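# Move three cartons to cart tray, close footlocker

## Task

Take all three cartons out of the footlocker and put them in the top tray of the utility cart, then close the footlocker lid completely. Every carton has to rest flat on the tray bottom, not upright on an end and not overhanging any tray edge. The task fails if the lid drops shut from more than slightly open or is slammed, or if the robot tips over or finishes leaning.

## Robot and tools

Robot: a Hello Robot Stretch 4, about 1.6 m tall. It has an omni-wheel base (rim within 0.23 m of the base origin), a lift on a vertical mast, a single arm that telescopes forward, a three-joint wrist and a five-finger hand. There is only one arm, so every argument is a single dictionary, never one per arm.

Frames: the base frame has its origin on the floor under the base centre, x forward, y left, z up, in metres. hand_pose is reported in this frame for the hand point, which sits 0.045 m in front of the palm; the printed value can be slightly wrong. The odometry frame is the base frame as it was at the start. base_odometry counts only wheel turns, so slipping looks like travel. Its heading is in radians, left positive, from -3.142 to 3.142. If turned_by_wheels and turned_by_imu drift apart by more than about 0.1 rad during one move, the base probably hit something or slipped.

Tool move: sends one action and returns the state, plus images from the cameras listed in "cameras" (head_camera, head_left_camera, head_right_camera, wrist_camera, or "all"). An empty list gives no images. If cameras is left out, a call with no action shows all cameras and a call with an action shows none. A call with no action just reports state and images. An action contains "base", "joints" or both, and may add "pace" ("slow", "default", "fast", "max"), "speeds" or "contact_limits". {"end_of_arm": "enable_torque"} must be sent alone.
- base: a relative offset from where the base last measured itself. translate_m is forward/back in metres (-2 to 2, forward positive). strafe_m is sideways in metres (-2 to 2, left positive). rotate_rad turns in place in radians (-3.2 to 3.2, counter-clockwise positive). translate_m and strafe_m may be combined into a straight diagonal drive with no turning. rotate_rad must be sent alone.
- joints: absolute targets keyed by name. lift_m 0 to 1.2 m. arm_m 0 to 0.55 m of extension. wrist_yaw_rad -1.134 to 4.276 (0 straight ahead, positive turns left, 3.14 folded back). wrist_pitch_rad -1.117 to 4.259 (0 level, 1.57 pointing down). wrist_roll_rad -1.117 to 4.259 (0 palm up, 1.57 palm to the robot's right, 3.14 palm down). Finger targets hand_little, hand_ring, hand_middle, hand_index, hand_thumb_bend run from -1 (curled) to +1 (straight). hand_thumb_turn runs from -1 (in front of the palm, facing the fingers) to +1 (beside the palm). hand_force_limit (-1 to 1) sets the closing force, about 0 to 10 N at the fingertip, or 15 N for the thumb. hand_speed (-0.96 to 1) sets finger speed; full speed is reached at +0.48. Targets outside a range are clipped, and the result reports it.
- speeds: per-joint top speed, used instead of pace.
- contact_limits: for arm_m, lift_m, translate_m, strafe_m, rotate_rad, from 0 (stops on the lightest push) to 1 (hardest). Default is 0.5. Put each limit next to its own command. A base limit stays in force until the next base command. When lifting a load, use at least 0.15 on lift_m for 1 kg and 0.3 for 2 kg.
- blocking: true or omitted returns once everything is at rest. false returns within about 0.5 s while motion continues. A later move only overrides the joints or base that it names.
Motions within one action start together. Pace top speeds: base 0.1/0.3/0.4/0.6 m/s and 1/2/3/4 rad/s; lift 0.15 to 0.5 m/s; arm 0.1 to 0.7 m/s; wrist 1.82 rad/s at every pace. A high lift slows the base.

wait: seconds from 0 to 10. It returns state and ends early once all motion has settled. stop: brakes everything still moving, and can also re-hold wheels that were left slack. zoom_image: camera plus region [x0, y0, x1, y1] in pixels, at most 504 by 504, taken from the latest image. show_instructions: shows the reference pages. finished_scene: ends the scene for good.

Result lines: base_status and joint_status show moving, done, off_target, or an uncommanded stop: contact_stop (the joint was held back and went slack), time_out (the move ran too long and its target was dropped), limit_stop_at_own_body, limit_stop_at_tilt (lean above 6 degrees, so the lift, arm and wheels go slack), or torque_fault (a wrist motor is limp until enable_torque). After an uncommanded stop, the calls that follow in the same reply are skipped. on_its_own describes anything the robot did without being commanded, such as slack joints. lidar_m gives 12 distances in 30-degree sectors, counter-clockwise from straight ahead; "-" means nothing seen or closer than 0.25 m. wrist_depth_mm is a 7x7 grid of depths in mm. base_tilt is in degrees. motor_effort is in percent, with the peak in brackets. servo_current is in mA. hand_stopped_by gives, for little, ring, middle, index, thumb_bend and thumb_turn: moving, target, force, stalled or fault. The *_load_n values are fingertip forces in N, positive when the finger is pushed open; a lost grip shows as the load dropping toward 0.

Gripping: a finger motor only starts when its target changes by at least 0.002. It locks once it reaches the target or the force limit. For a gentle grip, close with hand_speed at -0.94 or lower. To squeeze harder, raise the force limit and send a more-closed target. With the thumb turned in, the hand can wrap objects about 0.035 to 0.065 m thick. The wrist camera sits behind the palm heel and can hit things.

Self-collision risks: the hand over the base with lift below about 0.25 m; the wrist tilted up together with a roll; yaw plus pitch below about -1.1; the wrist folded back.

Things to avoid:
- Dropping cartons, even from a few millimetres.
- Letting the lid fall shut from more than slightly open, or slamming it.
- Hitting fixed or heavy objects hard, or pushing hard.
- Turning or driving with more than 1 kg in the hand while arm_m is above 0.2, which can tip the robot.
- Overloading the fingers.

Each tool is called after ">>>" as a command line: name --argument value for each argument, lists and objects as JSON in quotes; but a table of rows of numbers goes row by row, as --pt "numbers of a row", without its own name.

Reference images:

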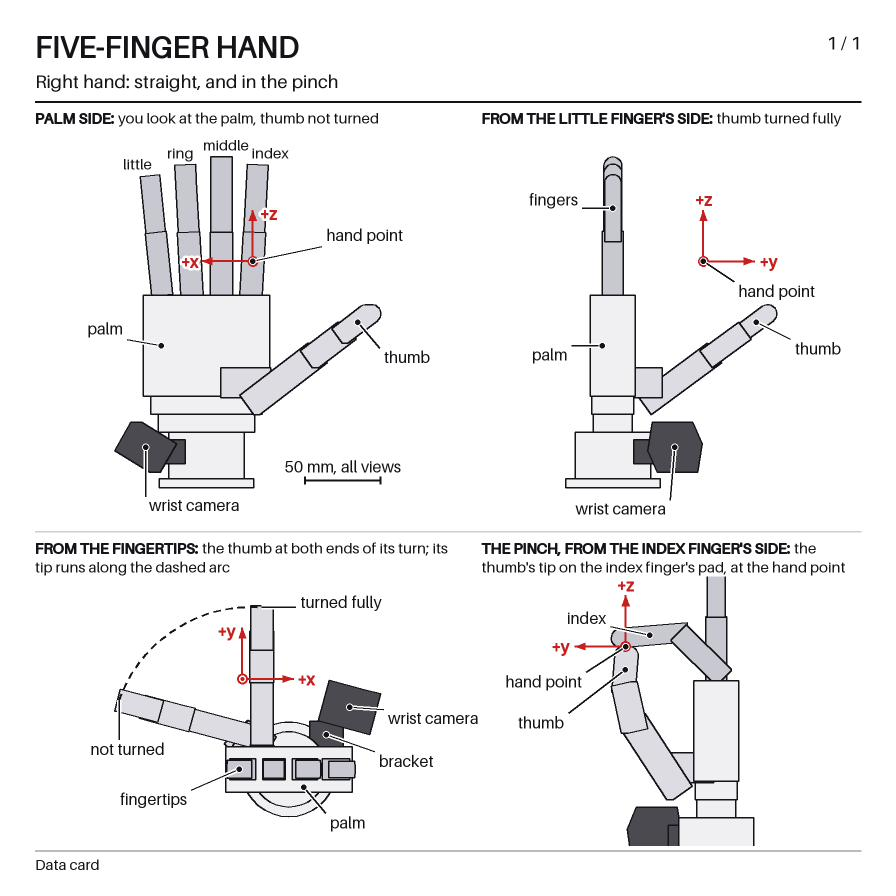

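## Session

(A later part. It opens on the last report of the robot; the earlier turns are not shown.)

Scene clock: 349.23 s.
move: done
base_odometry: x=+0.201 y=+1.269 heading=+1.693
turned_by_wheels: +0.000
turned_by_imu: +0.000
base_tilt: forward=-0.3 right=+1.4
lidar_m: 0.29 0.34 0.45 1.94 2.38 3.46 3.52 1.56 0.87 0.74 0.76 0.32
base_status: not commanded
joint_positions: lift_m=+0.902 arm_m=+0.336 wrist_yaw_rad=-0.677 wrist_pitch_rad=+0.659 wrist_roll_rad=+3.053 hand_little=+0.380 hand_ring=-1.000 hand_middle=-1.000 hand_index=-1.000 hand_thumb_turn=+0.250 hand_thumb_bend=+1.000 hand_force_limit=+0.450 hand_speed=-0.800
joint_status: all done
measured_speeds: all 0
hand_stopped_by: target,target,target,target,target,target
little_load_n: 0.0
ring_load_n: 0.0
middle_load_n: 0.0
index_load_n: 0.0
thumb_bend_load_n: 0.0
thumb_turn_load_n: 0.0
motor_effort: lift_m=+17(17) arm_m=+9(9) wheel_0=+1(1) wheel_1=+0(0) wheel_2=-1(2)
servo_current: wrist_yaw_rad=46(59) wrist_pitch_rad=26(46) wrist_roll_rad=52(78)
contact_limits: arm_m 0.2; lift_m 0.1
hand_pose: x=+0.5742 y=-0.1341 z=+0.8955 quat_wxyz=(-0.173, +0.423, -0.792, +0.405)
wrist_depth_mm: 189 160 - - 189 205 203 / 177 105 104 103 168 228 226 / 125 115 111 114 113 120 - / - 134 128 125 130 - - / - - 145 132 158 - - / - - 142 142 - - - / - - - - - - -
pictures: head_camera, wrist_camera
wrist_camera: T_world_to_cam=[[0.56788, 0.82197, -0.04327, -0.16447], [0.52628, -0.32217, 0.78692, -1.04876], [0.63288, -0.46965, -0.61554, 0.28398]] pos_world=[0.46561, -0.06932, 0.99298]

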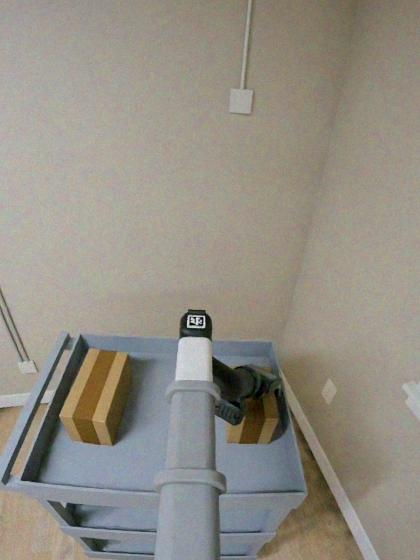

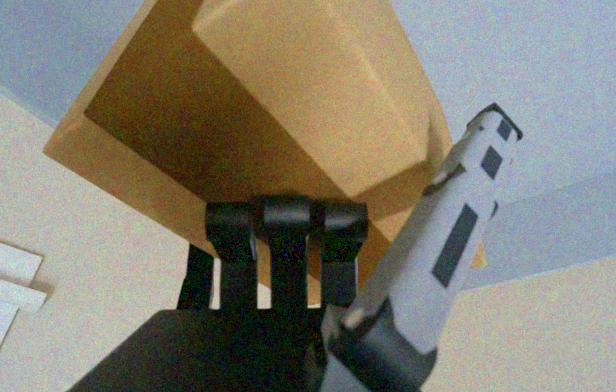

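>>> move --joints '{"lift_m": 0.95}' --speeds '{"lift_m": 0.05}' --contact_limits '{"lift_m": 0.3}' --cameras '["wrist_camera", "head_camera"]'

Scene clock: 350.73 s.
move: done
base_odometry: x=+0.201 y=+1.269 heading=+1.693
turned_by_wheels: +0.000
turned_by_imu: +0.000
base_tilt: forward=-0.2 right=+1.3
lidar_m: 0.30 0.32 0.47 1.92 2.38 3.46 3.52 1.55 0.89 0.76 0.77 0.33
base_status: not commanded
joint_positions: lift_m=+0.950 arm_m=+0.336 wrist_yaw_rad=-0.677 wrist_pitch_rad=+0.659 wrist_roll_rad=+3.053 hand_little=+0.380 hand_ring=-1.000 hand_middle=-1.000 hand_index=-1.000 hand_thumb_turn=+0.250 hand_thumb_bend=+1.000 hand_force_limit=+0.450 hand_speed=-0.800
joint_status: all done
measured_speeds: all 0
hand_stopped_by: target,target,target,target,target,target
little_load_n: 0.0
ring_load_n: 0.0
middle_load_n: 0.0
index_load_n: 0.0
thumb_bend_load_n: 0.0
thumb_turn_load_n: 0.0
motor_effort: lift_m=+25(28) arm_m=+9(9) wheel_0=+1(1) wheel_1=+0(0) wheel_2=-2(2)
servo_current: wrist_yaw_rad=39(52) wrist_pitch_rad=26(52) wrist_roll_rad=59(78)
contact_limits: arm_m 0.2; lift_m 0.3
hand_pose: x=+0.5742 y=-0.1341 z=+0.9429 quat_wxyz=(-0.172, +0.423, -0.792, +0.405)
wrist_depth_mm: 193 162 133 136 152 - - / - 154 152 151 158 - - / - - 177 176 175 120 - / - - 196 194 200 - - / 539 - 145 134 - - - / - - 143 142 - - - / - - - - - - -
pictures: head_camera, wrist_camera
wrist_camera: T_world_to_cam=[[0.56785, 0.82199, -0.04331, -0.16236], [0.52636, -0.32216, 0.78686, -1.08597], [0.63284, -0.46962, -0.6156, 0.31318]] pos_world=[0.46561, -0.06932, 1.04027]

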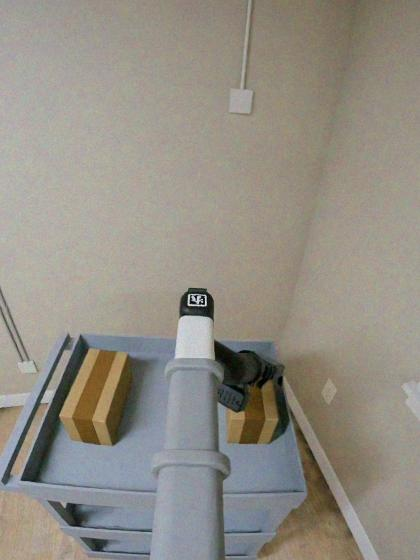

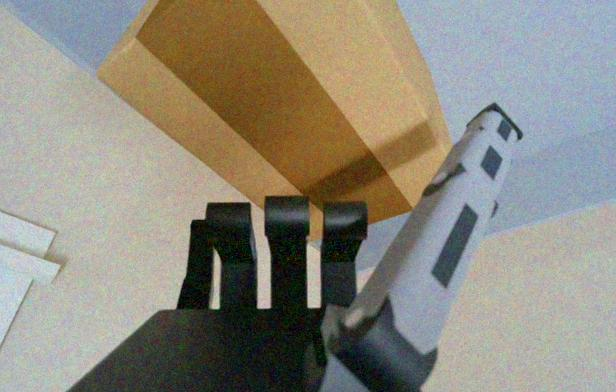

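Released cleanly. Back off.

>>> move --joints '{"lift_m": 1.05}' --speeds '{"lift_m": 0.15}' --contact_limits '{"lift_m": 0.3}'

>>> move --joints '{"arm_m": 0.2}' --cameras '["head_camera", "head_right_camera"]'

Scene clock: 352.30 s.
move: done
base_odometry: x=+0.201 y=+1.269 heading=+1.693
turned_by_wheels: +0.000
turned_by_imu: +0.000
base_tilt: forward=-0.4 right=+1.3
lidar_m: 0.31 0.31 0.45 1.93 2.38 3.45 3.50 1.56 0.87 0.75 0.76 0.33
base_status: not commanded
joint_positions: lift_m=+1.050 arm_m=+0.336 wrist_yaw_rad=-0.677 wrist_pitch_rad=+0.659 wrist_roll_rad=+3.053 hand_little=+0.380 hand_ring=-1.000 hand_middle=-1.000 hand_index=-1.000 hand_thumb_turn=+0.250 hand_thumb_bend=+1.000 hand_force_limit=+0.450 hand_speed=-0.800
joint_status: all done
measured_speeds: all 0
hand_stopped_by: target,target,target,target,target,target
little_load_n: 0.0
ring_load_n: 0.5
middle_load_n: 0.0
index_load_n: 0.0
thumb_bend_load_n: 0.0
thumb_turn_load_n: -0.5
motor_effort: lift_m=+25(29) arm_m=+9(9) wheel_0=+1(1) wheel_1=+0(0) wheel_2=-1(2)
servo_current: wrist_yaw_rad=52(65) wrist_pitch_rad=33(52) wrist_roll_rad=52(78)
contact_limits: arm_m 0.2; lift_m 0.3
hand_pose: x=+0.5742 y=-0.1341 z=+1.0429 quat_wxyz=(-0.172, +0.423, -0.792, +0.405)
wrist_depth_mm: - - 236 234 237 - - / - - 325 268 264 - - / - - - 382 452 117 - / 569 - - 113 - - - / 544 - 145 134 - - - / - - 142 142 - - - / - - - - - - -
pictures: none

Scene clock: 353.77 s.
move: done
base_odometry: x=+0.201 y=+1.269 heading=+1.693
turned_by_wheels: +0.000
turned_by_imu: +0.000
base_tilt: forward=-0.2 right=+1.3
lidar_m: 0.30 0.32 0.46 1.96 2.38 3.46 3.53 1.55 0.86 0.76 0.74 0.31
base_status: not commanded
joint_positions: lift_m=+1.050 arm_m=+0.200 wrist_yaw_rad=-0.678 wrist_pitch_rad=+0.659 wrist_roll_rad=+3.053 hand_little=+0.380 hand_ring=-1.000 hand_middle=-1.000 hand_index=-1.000 hand_thumb_turn=+0.250 hand_thumb_bend=+1.000 hand_force_limit=+0.450 hand_speed=-0.800
joint_status: all done
measured_speeds: all 0
hand_stopped_by: target,target,target,target,target,target
little_load_n: 0.0
ring_load_n: 0.0
middle_load_n: 0.0
index_load_n: 0.0
thumb_bend_load_n: 0.0
thumb_turn_load_n: 0.0
motor_effort: lift_m=+25(25) arm_m=-9(11) wheel_0=+1(1) wheel_1=+0(0) wheel_2=-2(2)
servo_current: wrist_yaw_rad=39(59) wrist_pitch_rad=26(46) wrist_roll_rad=46(65)
contact_limits: lift_m 0.3
hand_pose: x=+0.4389 y=-0.1341 z=+1.0429 quat_wxyz=(-0.172, +0.423, -0.792, +0.405)
wrist_depth_mm: - - 332 343 301 - - / - - 342 322 271 - - / - - - 366 307 121 - / - - - 113 353 - - / 569 634 145 134 - - - / 539 591 143 142 - - - / 517 - - - - - -

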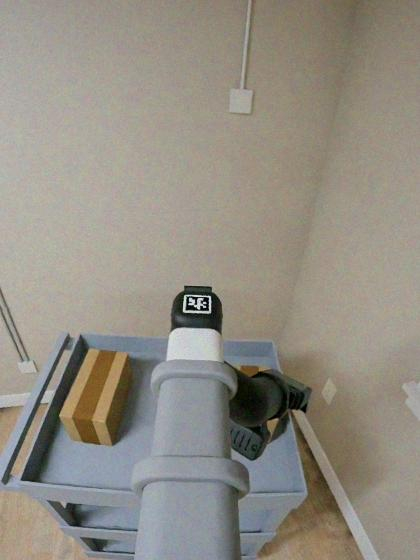

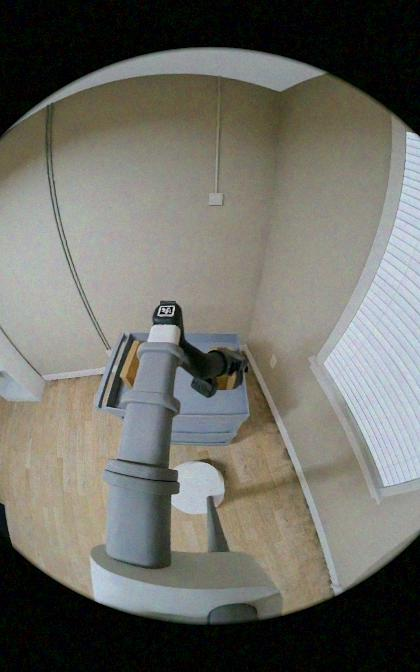

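>>> move --base '{"translate_m": -0.51}' --cameras '["head_camera"]'

Scene clock: 357.07 s.
move: done
base_odometry: x=+0.264 y=+0.763 heading=+1.693
turned_by_wheels: +0.000
turned_by_imu: +0.001
base_tilt: forward=-0.3 right=+1.3
lidar_m: 0.80 0.86 2.04 2.20 2.20 3.18 3.01 1.74 1.06 0.91 0.86 0.85
base_status: done
joint_positions: lift_m=+1.050 arm_m=+0.200 wrist_yaw_rad=-0.678 wrist_pitch_rad=+0.659 wrist_roll_rad=+3.053 hand_little=+0.380 hand_ring=-1.000 hand_middle=-1.000 hand_index=-1.000 hand_thumb_turn=+0.250 hand_thumb_bend=+1.000 hand_force_limit=+0.450 hand_speed=-0.800
joint_status: not commanded
measured_speeds: all 0
hand_stopped_by: target,target,target,target,target,target
little_load_n: 0.0
ring_load_n: 0.0
middle_load_n: 0.0
index_load_n: 0.0
thumb_bend_load_n: 0.0
thumb_turn_load_n: 0.0
motor_effort: lift_m=+25(25) arm_m=-9(9) wheel_0=+0(6) wheel_1=+2(6) wheel_2=-2(10)
servo_current: wrist_yaw_rad=46(59) wrist_pitch_rad=39(52) wrist_roll_rad=39(78)
contact_limits: lift_m 0.3
hand_pose: x=+0.4389 y=-0.1341 z=+1.0429 quat_wxyz=(-0.172, +0.423, -0.792, +0.405)
wrist_depth_mm: - - 1138 1138 1118 - - / - - 1255 1281 1255 - - / - - - 1499 1537 116 - / - - - 113 - - - / 654 - 145 134 - - - / 634 707 143 142 - - - / 609 - - - - - -

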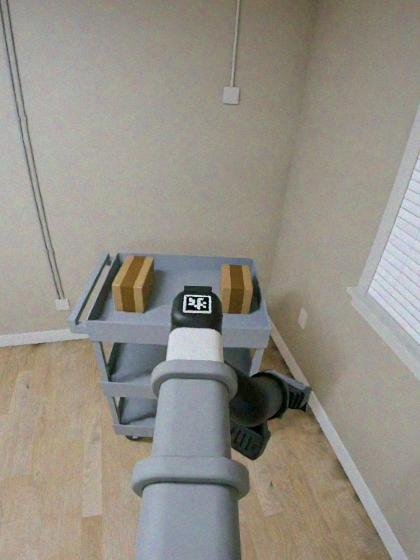

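>>> move --base '{"translate_m": -0.727, "strafe_m": 1.161}' --joints '{"lift_m": 0.6}' --cameras '["head_left_camera"]'

>>> move --base '{"rotate_rad": 1.837}' --joints '{"arm_m": 0.1}' --cameras '["head_camera", "head_left_camera", "wrist_camera"]'

Scene clock: 371.07 s.
move: done
base_odometry: x=-0.800 y=-0.100 heading=+1.693
turned_by_wheels: +0.000
turned_by_imu: -0.001
base_tilt: forward=-0.3 right=+1.3
lidar_m: 2.14 1.86 1.74 0.88 0.88 1.80 2.29 1.90 2.13 2.22 2.19 1.71
base_status: done
joint_positions: lift_m=+0.600 arm_m=+0.200 wrist_yaw_rad=-0.678 wrist_pitch_rad=+0.659 wrist_roll_rad=+3.053 hand_little=+0.380 hand_ring=-1.000 hand_middle=-1.000 hand_index=-1.000 hand_thumb_turn=+0.250 hand_thumb_bend=+1.000 hand_force_limit=+0.450 hand_speed=-0.800
joint_status: all done
measured_speeds: all 0
hand_stopped_by: target,target,target,target,target,target
little_load_n: 0.0
ring_load_n: 0.0
middle_load_n: 0.0
index_load_n: 0.0
thumb_bend_load_n: 0.0
thumb_turn_load_n: 0.0
motor_effort: lift_m=+20(22) arm_m=-9(9) wheel_0=+1(10) wheel_1=+1(6) wheel_2=+1(7)
servo_current: wrist_yaw_rad=52(59) wrist_pitch_rad=33(46) wrist_roll_rad=46(85)
hand_pose: x=+0.4389 y=-0.1341 z=+0.5933 quat_wxyz=(-0.172, +0.423, -0.792, +0.405)
wrist_depth_mm: 732 732 707 699 691 699 691 / 820 809 798 798 798 778 768 / 946 946 931 931 917 121 891 / 1182 1138 1078 1025 1042 - 1060 / 1464 1397 147 139 - - 1281 / - 1756 142 143 - - - / - - - - - - -

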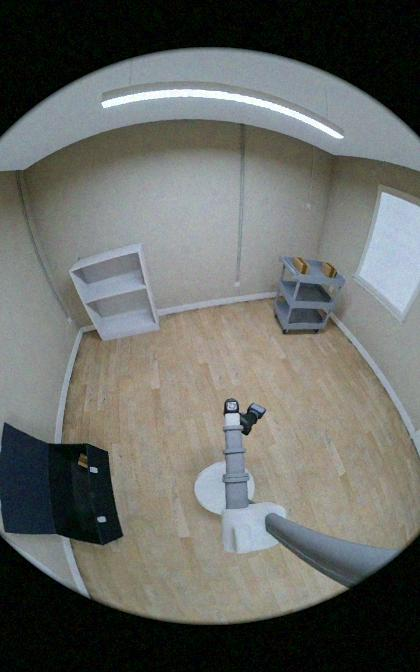

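Scene clock: 373.27 s.
move: done
base_odometry: x=-0.800 y=-0.100 heading=-2.753
turned_by_wheels: +1.837
turned_by_imu: +1.829
base_tilt: forward=-0.3 right=+1.3
lidar_m: 0.87 0.92 2.23 1.96 1.89 2.30 2.21 1.79 1.72 1.86 1.94 0.93
base_status: done
joint_positions: lift_m=+0.600 arm_m=+0.100 wrist_yaw_rad=-0.678 wrist_pitch_rad=+0.659 wrist_roll_rad=+3.053 hand_little=+0.380 hand_ring=-1.000 hand_middle=-1.000 hand_index=-1.000 hand_thumb_turn=+0.250 hand_thumb_bend=+1.000 hand_force_limit=+0.450 hand_speed=-0.800
joint_status: all done
measured_speeds: all 0
hand_stopped_by: target,target,target,target,target,target
little_load_n: 0.0
ring_load_n: 0.0
middle_load_n: 0.0
index_load_n: 0.0
thumb_bend_load_n: 0.0
thumb_turn_load_n: 0.0
motor_effort: lift_m=+20(20) arm_m=-9(11) wheel_0=+1(8) wheel_1=-2(7) wheel_2=-1(8)
servo_current: wrist_yaw_rad=46(52) wrist_pitch_rad=20(52) wrist_roll_rad=39(78)
hand_pose: x=+0.3389 y=-0.1341 z=+0.5933 quat_wxyz=(-0.172, +0.423, -0.792, +0.405)
wrist_depth_mm: 723 723 707 699 699 699 683 / 820 809 809 788 788 778 741 / 960 946 917 931 904 122 - / 1160 1138 1078 1008 - - - / 1430 1430 147 139 - - - / - 1756 142 143 - - - / 1618 - - - - - -
wrist_camera: T_world_to_cam=[[0.56798, 0.8219, -0.04333, -0.0439], [0.52633, -0.32224, 0.78685, -0.6871], [0.63275, -0.46973, -0.61562, 0.24696]] pos_world=[0.23031, -0.06932, 0.69078]

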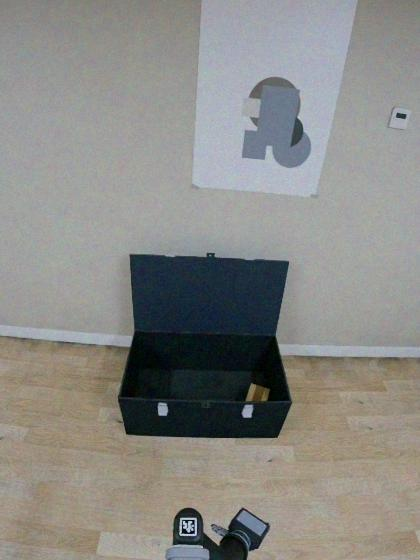

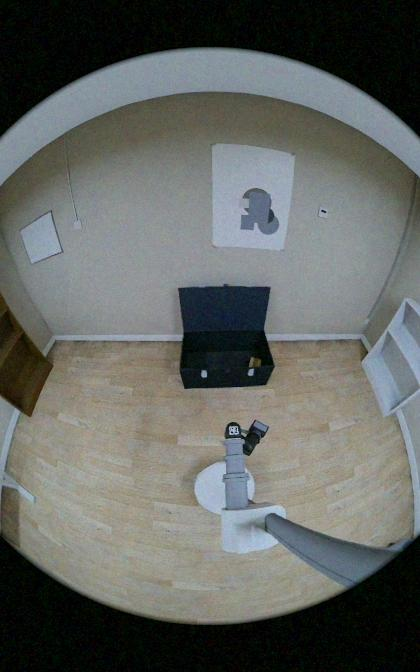

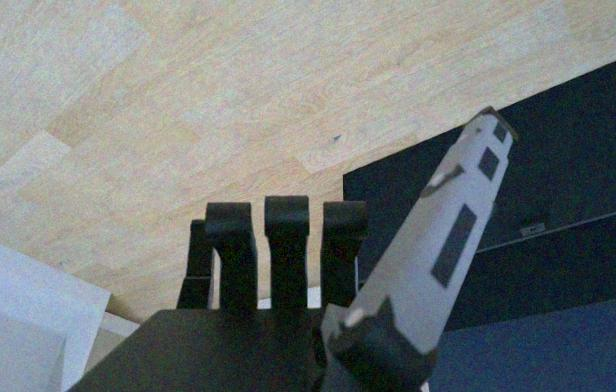

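>>> zoom_image --camera "head_camera" --region '[100, 310, 310, 450]'

Scaled by 2.400 from the camera's image (finer frame: 1200x1600).

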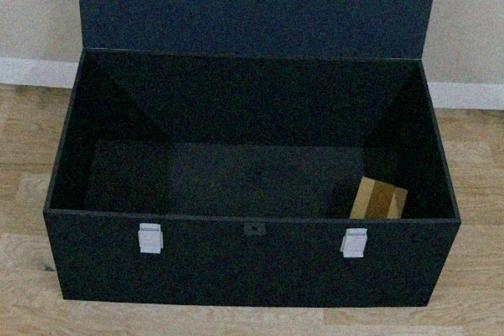

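>>> move --base '{"translate_m": 0.5, "strafe_m": -0.207}' --joints '{"wrist_yaw_rad": -1.03, "arm_m": 0.3}' --cameras '["head_camera", "wrist_camera"]'

Scene clock: 377.70 s.
move: done
base_odometry: x=-1.341 y=-0.098 heading=-2.753
turned_by_wheels: +0.000
turned_by_imu: +0.003
base_tilt: forward=-0.3 right=+1.2
lidar_m: 0.39 0.41 0.54 2.46 2.27 2.83 2.74 1.94 2.03 1.63 1.44 0.41
base_status: done
joint_positions: lift_m=+0.600 arm_m=+0.300 wrist_yaw_rad=-1.028 wrist_pitch_rad=+0.659 wrist_roll_rad=+3.053 hand_little=+0.380 hand_ring=-1.000 hand_middle=-1.000 hand_index=-1.000 hand_thumb_turn=+0.250 hand_thumb_bend=+1.000 hand_force_limit=+0.450 hand_speed=-0.800
joint_status: all done
measured_speeds: all 0
hand_stopped_by: target,target,target,target,target,target
little_load_n: 0.0
ring_load_n: 0.0
middle_load_n: 0.0
index_load_n: 0.0
thumb_bend_load_n: 0.0
thumb_turn_load_n: 0.0
motor_effort: lift_m=+20(20) arm_m=+9(12) wheel_0=-1(8) wheel_1=+2(4) wheel_2=+0(9)
servo_current: wrist_yaw_rad=52(98) wrist_pitch_rad=33(46) wrist_roll_rad=39(78)
hand_pose: x=+0.4881 y=-0.1491 z=+0.5933 quat_wxyz=(-0.099, +0.279, -0.853, +0.429)
wrist_depth_mm: 732 732 707 - - - - / 809 809 809 798 - - - / 960 960 931 931 931 121 - / 1182 1138 1078 1025 - - - / 1308 1430 147 134 - - - / - 1618 143 142 - - - / - - - - - - -
wrist_camera: T_world_to_cam=[[0.81542, 0.57726, -0.04327, -0.27363], [0.38391, -0.48333, 0.78677, -0.7249], [0.43326, -0.65816, -0.61572, 0.21484]] pos_world=[0.40834, -0.05102, 0.69078]

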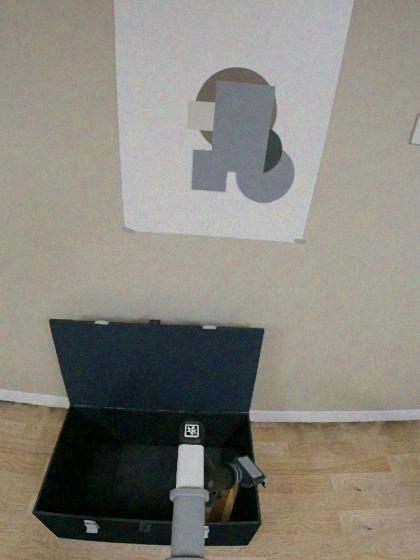

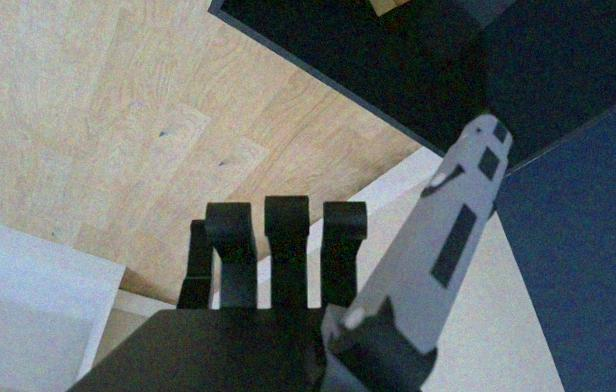

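>>> move --joints '{"lift_m": 0.42, "arm_m": 0.386}' --pace "slow" --contact_limits '{"lift_m": 0.2, "arm_m": 0.2}' --cameras '["head_camera", "wrist_camera", "head_right_camera"]'

Scene clock: 380.40 s.
move: done
base_odometry: x=-1.341 y=-0.098 heading=-2.753
turned_by_wheels: +0.000
turned_by_imu: +0.001
base_tilt: forward=-0.3 right=+1.3
lidar_m: 0.39 0.40 0.57 2.46 2.30 2.80 2.73 1.98 2.01 1.62 1.42 0.42
base_status: not commanded
joint_positions: lift_m=+0.420 arm_m=+0.386 wrist_yaw_rad=-1.028 wrist_pitch_rad=+0.659 wrist_roll_rad=+3.053 hand_little=+0.380 hand_ring=-1.000 hand_middle=-1.000 hand_index=-1.000 hand_thumb_turn=+0.250 hand_thumb_bend=+1.000 hand_force_limit=+0.450 hand_speed=-0.800
joint_status: all done
measured_speeds: all 0
hand_stopped_by: target,target,target,target,target,target
little_load_n: 0.0
ring_load_n: 0.0
middle_load_n: 0.0
index_load_n: 0.0
thumb_bend_load_n: 0.0
thumb_turn_load_n: 0.0
motor_effort: lift_m=+19(21) arm_m=+9(11) wheel_0=-1(1) wheel_1=+2(2) wheel_2=+0(0)
servo_current: wrist_yaw_rad=46(59) wrist_pitch_rad=33(52) wrist_roll_rad=20(85)
contact_limits: arm_m 0.2; lift_m 0.2
hand_pose: x=+0.5741 y=-0.1491 z=+0.4134 quat_wxyz=(-0.099, +0.279, -0.853, +0.429)
wrist_depth_mm: 226 270 320 - 366 - - / 220 243 296 - - - - / 707 707 266 315 - 121 - / 866 842 798 277 - - - / 1078 1078 147 134 - - - / 1308 1336 142 142 - - - / - - - - - - -
pictures: head_camera, head_right_camera, wrist_camera
wrist_camera: T_world_to_cam=[[0.81542, 0.57726, -0.04327, -0.35145], [0.38391, -0.48333, 0.78677, -0.61634], [0.43326, -0.65816, -0.61572, 0.06685]] pos_world=[0.49424, -0.05102, 0.51087]

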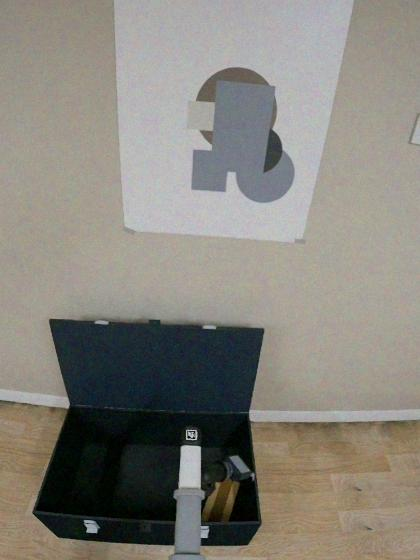

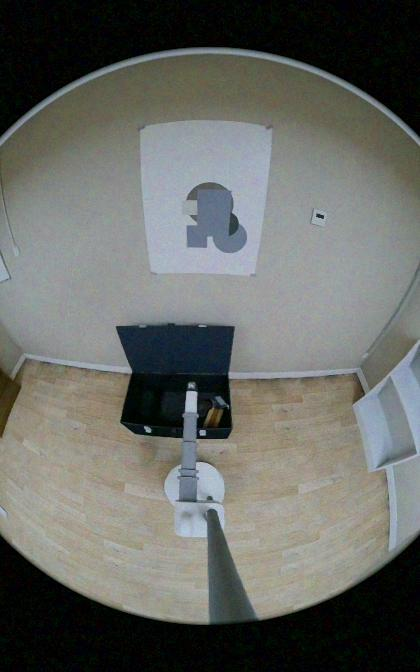

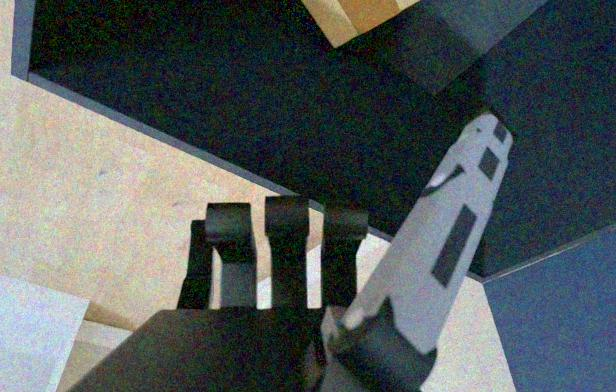

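>>> zoom_image --camera "head_camera" --region '[20, 390, 290, 560]'

Scaled by 1.867 from the camera's image (finer frame: 1200x1600).

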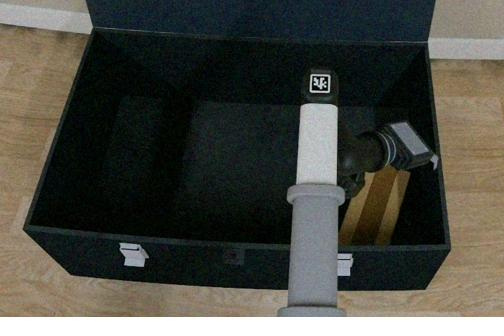

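>>> move --joints '{"lift_m": 0.3}' --speeds '{"lift_m": 0.08}' --contact_limits '{"lift_m": 0.1}' --cameras '["head_camera", "wrist_camera"]'

Scene clock: 383.33 s.
move: done
base_odometry: x=-1.341 y=-0.098 heading=-2.753
turned_by_wheels: +0.000
turned_by_imu: +0.001
base_tilt: forward=-0.3 right=+1.3
lidar_m: 0.38 0.40 0.56 2.47 2.31 2.81 2.73 1.93 2.00 1.64 1.42 0.42
base_status: not commanded
joint_positions: lift_m=+0.300 arm_m=+0.386 wrist_yaw_rad=-1.028 wrist_pitch_rad=+0.659 wrist_roll_rad=+3.053 hand_little=+0.380 hand_ring=-1.000 hand_middle=-1.000 hand_index=-1.000 hand_thumb_turn=+0.250 hand_thumb_bend=+1.000 hand_force_limit=+0.450 hand_speed=-0.800
joint_status: all done
measured_speeds: all 0
hand_stopped_by: target,target,target,target,target,target
little_load_n: 0.0
ring_load_n: 0.0
middle_load_n: 0.0
index_load_n: 0.0
thumb_bend_load_n: 0.0
thumb_turn_load_n: 0.0
motor_effort: lift_m=+19(22) arm_m=+9(10) wheel_0=-1(1) wheel_1=+2(2) wheel_2=+0(0)
servo_current: wrist_yaw_rad=39(52) wrist_pitch_rad=46(46) wrist_roll_rad=33(72)
contact_limits: arm_m 0.2; lift_m 0.1
hand_pose: x=+0.5741 y=-0.1491 z=+0.2933 quat_wxyz=(-0.099, +0.279, -0.853, +0.429)
wrist_depth_mm: 227 268 322 256 255 - - / 212 244 296 319 285 - - / 191 224 264 319 - 121 - / 179 204 239 272 - - - / 167 189 146 134 - - - / 165 185 142 142 - - - / - - - - - - -
wrist_camera: T_world_to_cam=[[0.81542, 0.57726, -0.04327, -0.35665], [0.38391, -0.48333, 0.78677, -0.52185], [0.43326, -0.65816, -0.61572, -0.0071]] pos_world=[0.49424, -0.05102, 0.39077]

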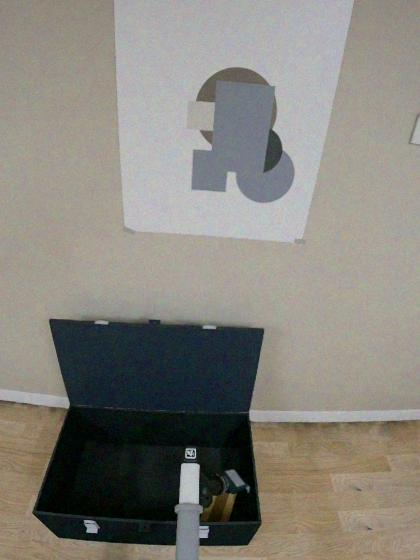

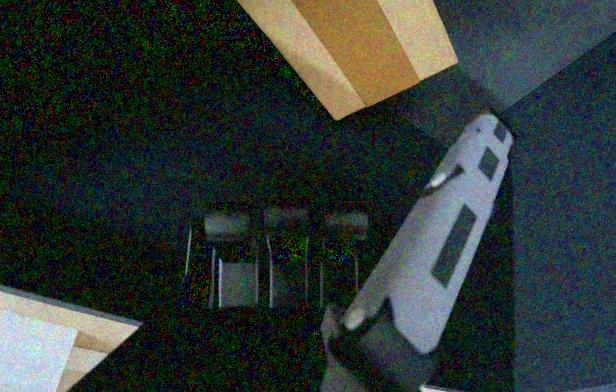

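>>> zoom_image --camera "wrist_camera" --region '[200, 0, 500, 200]'

Scaled by 1.680.

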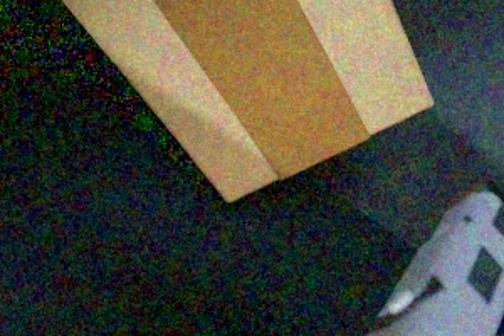

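>>> zoom_image --camera "head_camera" --region '[150, 440, 290, 560]'

Scaled by 3.600 from the camera's image (finer frame: 1200x1600).

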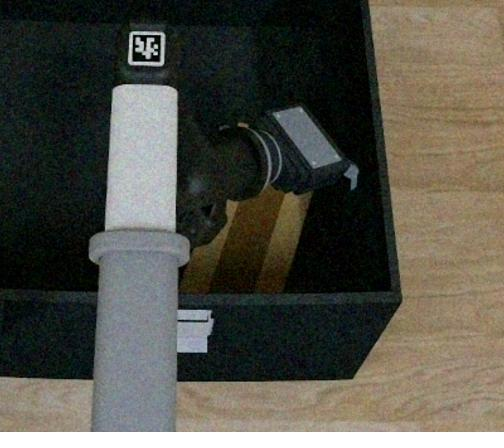

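>>> move --base '{"strafe_m": 0.017}' --joints '{"wrist_yaw_rad": -1.016, "arm_m": 0.391, "hand_thumb_turn": 0.15, "hand_speed": -0.8}' --pace "slow" --contact_limits '{"arm_m": 0.1, "strafe_m": 0.1}' --cameras '["head_camera", "wrist_camera"]'

Scene clock: 387.17 s.
move: done
base_odometry: x=-1.335 y=-0.114 heading=-2.753
turned_by_wheels: +0.000
turned_by_imu: +0.001
base_tilt: forward=-0.3 right=+1.2
lidar_m: 0.39 0.39 0.58 2.44 2.26 2.83 2.72 1.98 2.04 1.66 1.42 0.42
base_status: done
joint_positions: lift_m=+0.300 arm_m=+0.391 wrist_yaw_rad=-1.019 wrist_pitch_rad=+0.659 wrist_roll_rad=+3.053 hand_little=+0.380 hand_ring=-1.000 hand_middle=-1.000 hand_index=-1.000 hand_thumb_turn=+0.150 hand_thumb_bend=+1.000 hand_force_limit=+0.450 hand_speed=-0.800
joint_status: all done
measured_speeds: all 0
hand_stopped_by: target,target,target,target,target,target
little_load_n: 0.0
ring_load_n: 0.0
middle_load_n: 0.5
index_load_n: 0.0
thumb_bend_load_n: 0.0
thumb_turn_load_n: 0.0
motor_effort: lift_m=+19(19) arm_m=+9(11) wheel_0=-1(6) wheel_1=+1(6) wheel_2=-1(1)
servo_current: wrist_yaw_rad=52(85) wrist_pitch_rad=46(46) wrist_roll_rad=46(78)
contact_limits: arm_m 0.1; lift_m 0.1; strafe_m 0.1
hand_pose: x=+0.5804 y=-0.1489 z=+0.2933 quat_wxyz=(-0.101, +0.283, -0.852, +0.429)
wrist_depth_mm: 240 286 329 257 - - - / 228 266 312 293 290 - - / 209 242 289 329 - 117 - / 196 224 253 114 - - - / 180 207 146 134 - - - / 177 191 143 142 - - - / - - - - - - -
wrist_camera: T_world_to_cam=[[0.81019, 0.58456, -0.04329, -0.35779], [0.38825, -0.47983, 0.78678, -0.52624], [0.43915, -0.65426, -0.61571, -0.01262]] pos_world=[0.49973, -0.05161, 0.39077]

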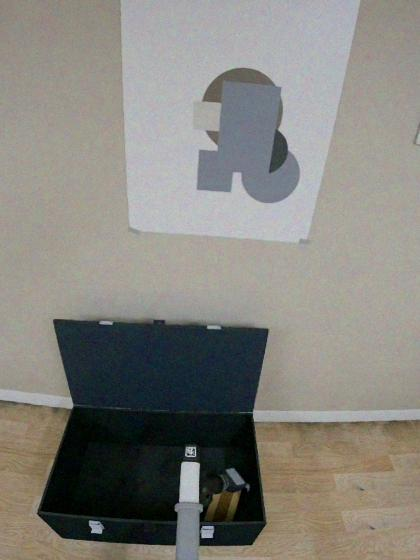

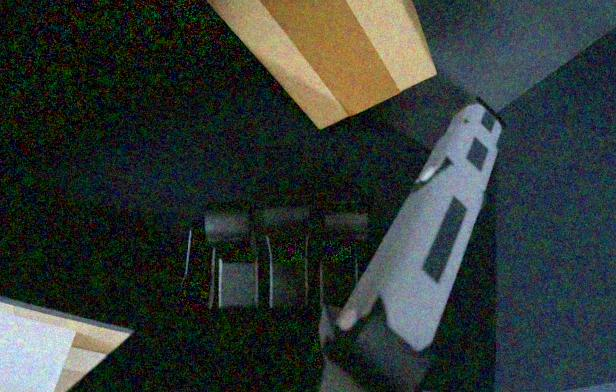

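>>> move --joints '{"lift_m": 0.18}' --speeds '{"lift_m": 0.06}' --contact_limits '{"lift_m": 0.1}' --cameras '["head_camera", "wrist_camera"]'

Scene clock: 390.07 s.
move: done
base_odometry: x=-1.335 y=-0.114 heading=-2.753
turned_by_wheels: +0.000
turned_by_imu: +0.001
base_tilt: forward=-0.2 right=+1.3
lidar_m: 0.39 0.40 0.58 2.44 2.27 2.82 2.72 1.97 2.03 1.66 1.42 0.41
base_status: not commanded
joint_positions: lift_m=+0.180 arm_m=+0.391 wrist_yaw_rad=-1.019 wrist_pitch_rad=+0.659 wrist_roll_rad=+3.053 hand_little=+0.380 hand_ring=-1.000 hand_middle=-1.000 hand_index=-1.000 hand_thumb_turn=+0.150 hand_thumb_bend=+1.000 hand_force_limit=+0.450 hand_speed=-0.800
joint_status: all done
measured_speeds: all 0
hand_stopped_by: target,target,target,target,target,target
little_load_n: 0.0
ring_load_n: 0.0
middle_load_n: 0.0
index_load_n: 0.0
thumb_bend_load_n: 0.0
thumb_turn_load_n: 0.0
motor_effort: lift_m=+19(22) arm_m=+9(10) wheel_0=-1(2) wheel_1=+1(2) wheel_2=+0(1)
servo_current: wrist_yaw_rad=52(52) wrist_pitch_rad=26(46) wrist_roll_rad=59(85)
contact_limits: arm_m 0.1; lift_m 0.1; strafe_m 0.1
hand_pose: x=+0.5804 y=-0.1489 z=+0.1733 quat_wxyz=(-0.101, +0.283, -0.852, +0.429)
wrist_depth_mm: - 136 139 139 - - - / 226 246 155 158 - - - / 210 237 181 179 183 117 - / 195 221 249 198 204 - - / 180 206 146 134 - - - / 169 190 143 142 - - - / 162 - - - - - -
wrist_camera: T_world_to_cam=[[0.81019, 0.58456, -0.04329, -0.36299], [0.38825, -0.47983, 0.78678, -0.43182], [0.43915, -0.65426, -0.61571, -0.0865]] pos_world=[0.49973, -0.05161, 0.27077]

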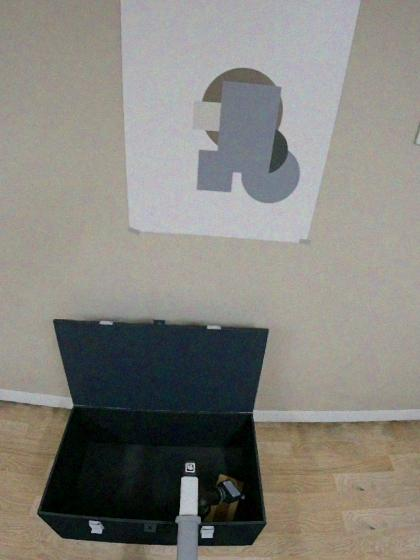

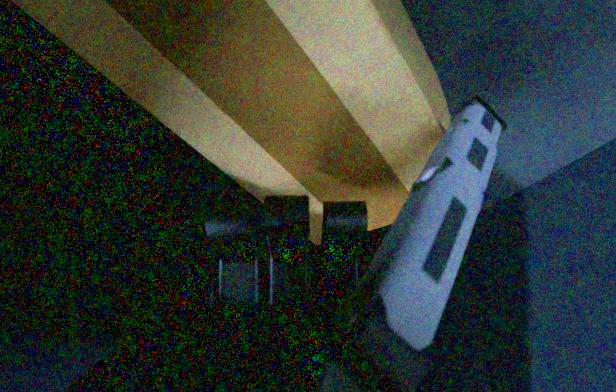

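>>> move --joints '{"lift_m": 0.14}' --speeds '{"lift_m": 0.04}' --contact_limits '{"lift_m": 0.1}' --cameras '["wrist_camera"]'

Scene clock: 391.63 s.
move: done
base_odometry: x=-1.335 y=-0.114 heading=-2.753
turned_by_wheels: +0.000
turned_by_imu: +0.000
base_tilt: forward=-0.4 right=+1.2
lidar_m: 0.40 0.39 0.59 2.44 2.27 2.81 2.72 1.99 2.05 1.65 1.43 0.41
base_status: not commanded
joint_positions: lift_m=+0.140 arm_m=+0.391 wrist_yaw_rad=-1.019 wrist_pitch_rad=+0.659 wrist_roll_rad=+3.053 hand_little=+0.380 hand_ring=-1.000 hand_middle=-1.000 hand_index=-1.000 hand_thumb_turn=+0.150 hand_thumb_bend=+1.000 hand_force_limit=+0.450 hand_speed=-0.800
joint_status: all done
measured_speeds: all 0
hand_stopped_by: target,target,target,target,target,target
little_load_n: 0.0
ring_load_n: 0.0
middle_load_n: 0.0
index_load_n: 0.0
thumb_bend_load_n: 0.5
thumb_turn_load_n: 0.0
motor_effort: lift_m=+19(23) arm_m=+9(10) wheel_0=-2(2) wheel_1=+1(2) wheel_2=-1(1)
servo_current: wrist_yaw_rad=52(59) wrist_pitch_rad=39(46) wrist_roll_rad=52(78)
contact_limits: arm_m 0.1; lift_m 0.1; strafe_m 0.1
hand_pose: x=+0.5804 y=-0.1489 z=+0.1333 quat_wxyz=(-0.101, +0.283, -0.852, +0.429)
wrist_depth_mm: - - - - - - - / - 109 109 - - - - / 204 123 126 126 - 117 - / 195 219 140 138 - - - / 180 206 146 134 - - - / 170 189 143 142 - - - / 162 - - - - - -
wrist_camera: T_world_to_cam=[[0.81019, 0.58456, -0.04329, -0.36472], [0.38825, -0.47983, 0.78678, -0.40035], [0.43915, -0.65426, -0.61571, -0.11113]] pos_world=[0.49973, -0.05161, 0.23078]

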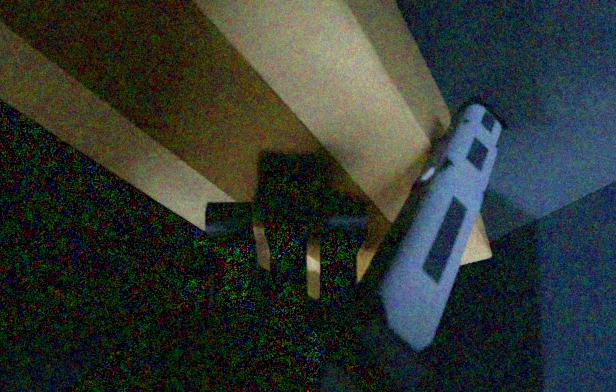

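>>> move --joints '{"hand_speed": -0.93, "hand_force_limit": -0.5, "hand_little": 0.2, "hand_thumb_turn": -0.6}' --cameras '["wrist_camera"]'

Scene clock: 394.93 s.
move: off_target
base_odometry: x=-1.335 y=-0.114 heading=-2.753
turned_by_wheels: +0.000
turned_by_imu: +0.001
base_tilt: forward=-0.3 right=+1.3
lidar_m: 0.40 0.39 0.57 2.44 2.27 2.82 2.72 1.99 2.03 1.66 1.41 0.42
base_status: not commanded
joint_positions: lift_m=+0.140 arm_m=+0.391 wrist_yaw_rad=-1.019 wrist_pitch_rad=+0.659 wrist_roll_rad=+3.053 hand_little=+0.200 hand_ring=-1.000 hand_middle=-1.000 hand_index=-1.000 hand_thumb_turn=-0.097 hand_thumb_bend=+1.000 hand_force_limit=-0.500 hand_speed=-0.930
joint_status: hand_thumb_turn off_target (ended at -0.097, target -0.600); the others done
measured_speeds: all 0
hand_stopped_by: target,target,target,target,target,force
little_load_n: 1.0
ring_load_n: 0.0
middle_load_n: 0.0
index_load_n: 0.0
thumb_bend_load_n: 0.0
thumb_turn_load_n: 3.5
motor_effort: lift_m=+19(19) arm_m=+9(10) wheel_0=-2(2) wheel_1=+1(2) wheel_2=+0(1)
servo_current: wrist_yaw_rad=46(59) wrist_pitch_rad=33(52) wrist_roll_rad=65(72)
contact_limits: arm_m 0.1; lift_m 0.1; strafe_m 0.1
hand_pose: x=+0.5804 y=-0.1489 z=+0.1333 quat_wxyz=(-0.101, +0.283, -0.852, +0.429)
wrist_depth_mm: - - - - - - - / - 110 109 - - - - / 204 124 127 126 - - - / 195 219 141 139 - - - / 180 207 147 134 - - - / 170 189 143 138 - - - / 162 - - - - - -
wrist_camera: T_world_to_cam=[[0.81019, 0.58456, -0.04329, -0.36472], [0.38825, -0.47983, 0.78678, -0.40035], [0.43915, -0.65426, -0.61571, -0.11113]] pos_world=[0.49973, -0.05161, 0.23078]

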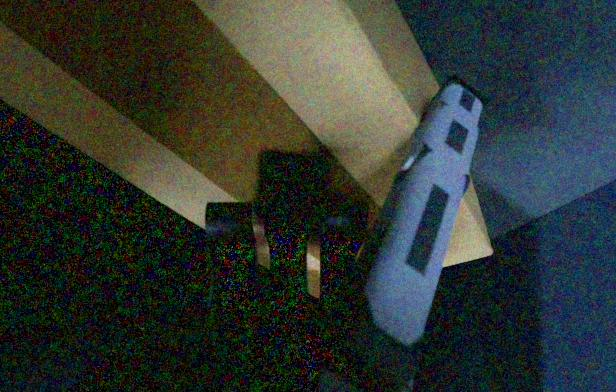

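>>> move --joints '{"hand_speed": -0.95, "hand_force_limit": -0.3, "hand_thumb_bend": 0.7}' --cameras '["wrist_camera"]'

Scene clock: 397.10 s.
move: off_target
base_odometry: x=-1.335 y=-0.114 heading=-2.753
turned_by_wheels: +0.000
turned_by_imu: +0.001
base_tilt: forward=-0.2 right=+1.3
lidar_m: 0.38 0.40 0.59 2.44 2.27 2.83 2.72 1.99 2.05 1.65 1.42 0.40
base_status: not commanded
joint_positions: lift_m=+0.140 arm_m=+0.391 wrist_yaw_rad=-1.019 wrist_pitch_rad=+0.659 wrist_roll_rad=+3.053 hand_little=+0.200 hand_ring=-1.000 hand_middle=-1.000 hand_index=-1.000 hand_thumb_turn=-0.097 hand_thumb_bend=+0.883 hand_force_limit=-0.300 hand_speed=-0.950
joint_status: hand_thumb_bend off_target (ended at +0.883, target +0.700); the others done
measured_speeds: all 0
hand_stopped_by: target,target,target,target,force,force
little_load_n: 4.5
ring_load_n: 0.0
middle_load_n: 0.0
index_load_n: 0.0
thumb_bend_load_n: 5.5
thumb_turn_load_n: 5.5
motor_effort: lift_m=+19(19) arm_m=+9(10) wheel_0=-2(2) wheel_1=+1(2) wheel_2=-1(1)
servo_current: wrist_yaw_rad=52(59) wrist_pitch_rad=26(46) wrist_roll_rad=52(72)
contact_limits: arm_m 0.1; lift_m 0.1; strafe_m 0.1
hand_pose: x=+0.5804 y=-0.1489 z=+0.1333 quat_wxyz=(-0.101, +0.283, -0.852, +0.429)
wrist_depth_mm: - - - - - - - / - 110 109 - - - - / 204 124 127 126 - - - / 196 220 141 139 - - - / 180 208 147 134 - - - / 171 190 143 138 - - - / 161 - - - - - -
wrist_camera: T_world_to_cam=[[0.81019, 0.58456, -0.04329, -0.36472], [0.38825, -0.47983, 0.78678, -0.40035], [0.43915, -0.65426, -0.61571, -0.11113]] pos_world=[0.49973, -0.05161, 0.23078]

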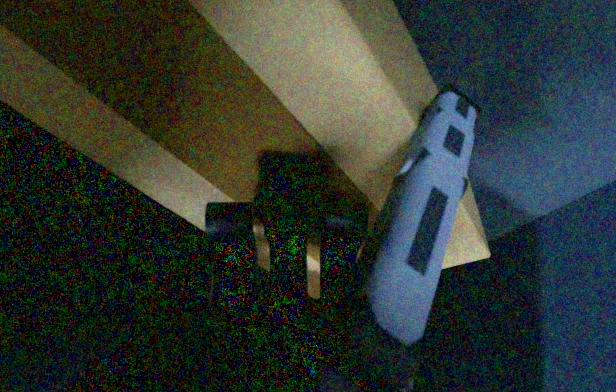

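>>> move --base '{"strafe_m": 0.03}' --joints '{"arm_m": 0.43}' --pace "slow" --speeds '{"arm_m": 0.05}' --contact_limits '{"arm_m": 0.2, "strafe_m": 0.2}' --cameras '["wrist_camera", "head_camera"]'

Scene clock: 398.60 s.
move: done
base_odometry: x=-1.324 y=-0.141 heading=-2.753
turned_by_wheels: +0.000
turned_by_imu: +0.000
base_tilt: forward=-0.3 right=+1.2
lidar_m: 0.39 0.41 0.58 2.39 2.25 2.81 2.72 2.01 2.05 1.70 1.44 0.40
base_status: done
joint_positions: lift_m=+0.140 arm_m=+0.430 wrist_yaw_rad=-1.019 wrist_pitch_rad=+0.659 wrist_roll_rad=+3.053 hand_little=+0.201 hand_ring=-1.000 hand_middle=-1.000 hand_index=-1.000 hand_thumb_turn=-0.097 hand_thumb_bend=+0.883 hand_force_limit=-0.300 hand_speed=-0.950
joint_status: all done
measured_speeds: all 0
hand_stopped_by: target,target,target,target,force,force
little_load_n: 5.0
ring_load_n: 0.0
middle_load_n: 0.0
index_load_n: 0.0
thumb_bend_load_n: 4.5
thumb_turn_load_n: 5.0
motor_effort: lift_m=+19(19) arm_m=+10(11) wheel_0=-3(7) wheel_1=+2(5) wheel_2=-2(3)
servo_current: wrist_yaw_rad=39(52) wrist_pitch_rad=13(46) wrist_roll_rad=39(65)
contact_limits: arm_m 0.2; lift_m 0.1; strafe_m 0.2
hand_pose: x=+0.6194 y=-0.1489 z=+0.1333 quat_wxyz=(-0.101, +0.283, -0.852, +0.429)
wrist_depth_mm: - - - - - - - / - 110 109 - - - - / 232 124 127 129 - - - / 222 246 141 139 - - - / 206 233 147 134 - - - / 193 216 142 138 - - - / 183 - - - - - -
pictures: head_camera, wrist_camera
wrist_camera: T_world_to_cam=[[0.81019, 0.58456, -0.04329, -0.39632], [0.38825, -0.47983, 0.78678, -0.41549], [0.43915, -0.65426, -0.61571, -0.12826]] pos_world=[0.53873, -0.05161, 0.23078]

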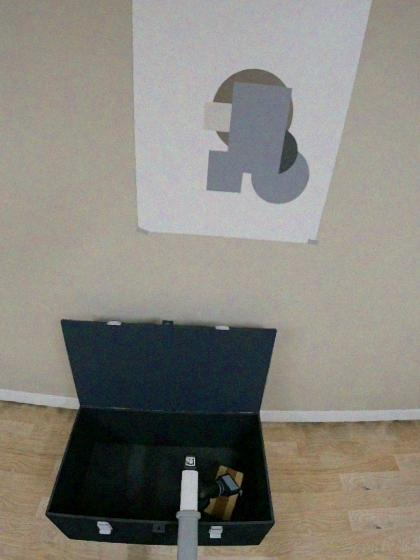

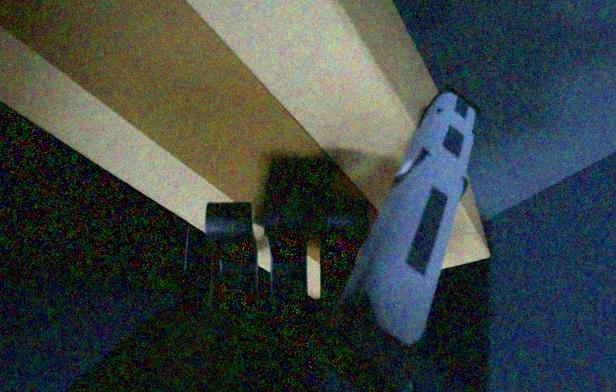

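>>> move --joints '{"hand_speed": -0.85, "hand_thumb_bend": 1.0}'

>>> move --joints '{"hand_thumb_turn": 0.15, "hand_little": 0.38}'

>>> move --joints '{"lift_m": 0.22}' --speeds '{"lift_m": 0.06}' --contact_limits '{"lift_m": 0.2}' --cameras '["wrist_camera"]'

Scene clock: 399.90 s.
move: done
base_odometry: x=-1.324 y=-0.141 heading=-2.753
turned_by_wheels: +0.000
turned_by_imu: +0.000
base_tilt: forward=-0.3 right=+1.3
lidar_m: 0.40 0.39 0.56 2.42 2.25 2.82 2.72 2.01 2.09 1.68 1.41 0.42
base_status: not commanded
joint_positions: lift_m=+0.140 arm_m=+0.430 wrist_yaw_rad=-1.019 wrist_pitch_rad=+0.659 wrist_roll_rad=+3.053 hand_little=+0.200 hand_ring=-1.000 hand_middle=-1.000 hand_index=-1.000 hand_thumb_turn=-0.097 hand_thumb_bend=+1.000 hand_force_limit=-0.300 hand_speed=-0.850
joint_status: all done
measured_speeds: all 0
hand_stopped_by: target,target,target,target,target,force
little_load_n: 1.0
ring_load_n: 0.0
middle_load_n: 0.0
index_load_n: 0.0
thumb_bend_load_n: 0.0
thumb_turn_load_n: 3.0
motor_effort: lift_m=+19(19) arm_m=+9(9) wheel_0=-2(3) wheel_1=+1(2) wheel_2=-1(2)
servo_current: wrist_yaw_rad=39(59) wrist_pitch_rad=20(46) wrist_roll_rad=26(65)
contact_limits: arm_m 0.2; lift_m 0.1; strafe_m 0.2
hand_pose: x=+0.6194 y=-0.1489 z=+0.1333 quat_wxyz=(-0.101, +0.283, -0.852, +0.429)
wrist_depth_mm: - - - - - - - / - 110 109 - - - - / 232 124 127 126 - - - / 221 247 141 139 - - - / 207 233 147 134 - - - / 193 216 142 138 - - - / 183 - - - - - -
pictures: none

Scene clock: 401.23 s.
move: done
base_odometry: x=-1.324 y=-0.141 heading=-2.753
turned_by_wheels: +0.000
turned_by_imu: +0.000
base_tilt: forward=-0.3 right=+1.2
lidar_m: 0.38 0.38 0.56 2.40 2.28 2.82 2.73 2.02 2.07 1.69 1.42 0.41
base_status: not commanded
joint_positions: lift_m=+0.140 arm_m=+0.430 wrist_yaw_rad=-1.019 wrist_pitch_rad=+0.659 wrist_roll_rad=+3.053 hand_little=+0.380 hand_ring=-1.000 hand_middle=-1.000 hand_index=-1.000 hand_thumb_turn=+0.150 hand_thumb_bend=+1.000 hand_force_limit=-0.300 hand_speed=-0.850
joint_status: all done
measured_speeds: all 0
hand_stopped_by: target,target,target,target,target,target
little_load_n: 0.0
ring_load_n: 0.0
middle_load_n: 0.0
index_load_n: 0.0
thumb_bend_load_n: 0.0
thumb_turn_load_n: 0.0
motor_effort: lift_m=+19(19) arm_m=+9(9) wheel_0=-2(3) wheel_1=+1(2) wheel_2=-2(2)
servo_current: wrist_yaw_rad=39(59) wrist_pitch_rad=20(46) wrist_roll_rad=39(72)
contact_limits: arm_m 0.2; lift_m 0.1; strafe_m 0.2
hand_pose: x=+0.6194 y=-0.1489 z=+0.1333 quat_wxyz=(-0.101, +0.283, -0.852, +0.429)
wrist_depth_mm: - - - - - - - / - 109 109 - - - - / 234 123 126 125 - 115 - / 223 247 140 138 - - - / 207 234 146 134 - - - / 194 216 142 142 - - - / 183 - - - - - -
pictures: none

Scene clock: 403.03 s.
move: done
base_odometry: x=-1.324 y=-0.141 heading=-2.753
turned_by_wheels: +0.000
turned_by_imu: +0.000
base_tilt: forward=-0.3 right=+1.3
lidar_m: 0.38 0.39 0.58 2.41 2.27 2.82 2.72 2.02 2.07 1.67 1.43 0.42
base_status: not commanded
joint_positions: lift_m=+0.220 arm_m=+0.430 wrist_yaw_rad=-1.019 wrist_pitch_rad=+0.659 wrist_roll_rad=+3.053 hand_little=+0.380 hand_ring=-1.000 hand_middle=-1.000 hand_index=-1.000 hand_thumb_turn=+0.150 hand_thumb_bend=+1.000 hand_force_limit=-0.300 hand_speed=-0.850
joint_status: all done
measured_speeds: all 0
hand_stopped_by: target,target,target,target,target,target
little_load_n: 0.0
ring_load_n: 0.0
middle_load_n: 0.0
index_load_n: 0.0
thumb_bend_load_n: 0.0
thumb_turn_load_n: 0.0
motor_effort: lift_m=+25(29) arm_m=+9(9) wheel_0=-2(2) wheel_1=+1(2) wheel_2=-1(2)
servo_current: wrist_yaw_rad=39(52) wrist_pitch_rad=46(46) wrist_roll_rad=65(85)
contact_limits: arm_m 0.2; lift_m 0.2; strafe_m 0.2
hand_pose: x=+0.6194 y=-0.1489 z=+0.2128 quat_wxyz=(-0.101, +0.283, -0.852, +0.429)
wrist_depth_mm: 282 - 176 176 - - - / 259 300 207 200 - - - / 238 277 322 232 232 115 - / 223 253 294 113 266 - - / 208 235 146 133 - - - / 195 216 142 142 - - - / 183 - - - - - -
wrist_camera: T_world_to_cam=[[0.81019, 0.58456, -0.04329, -0.39287], [0.38825, -0.47983, 0.78678, -0.47812], [0.43915, -0.65426, -0.61571, -0.07925]] pos_world=[0.53873, -0.05161, 0.31038]

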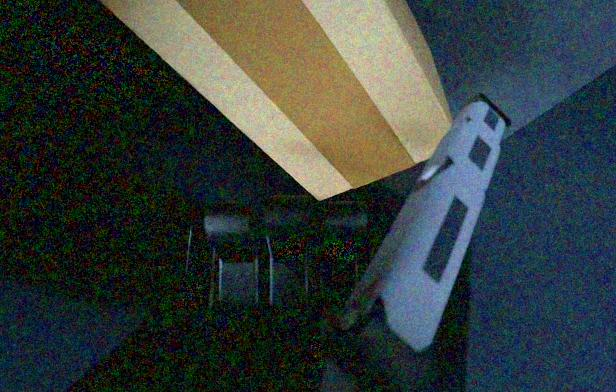

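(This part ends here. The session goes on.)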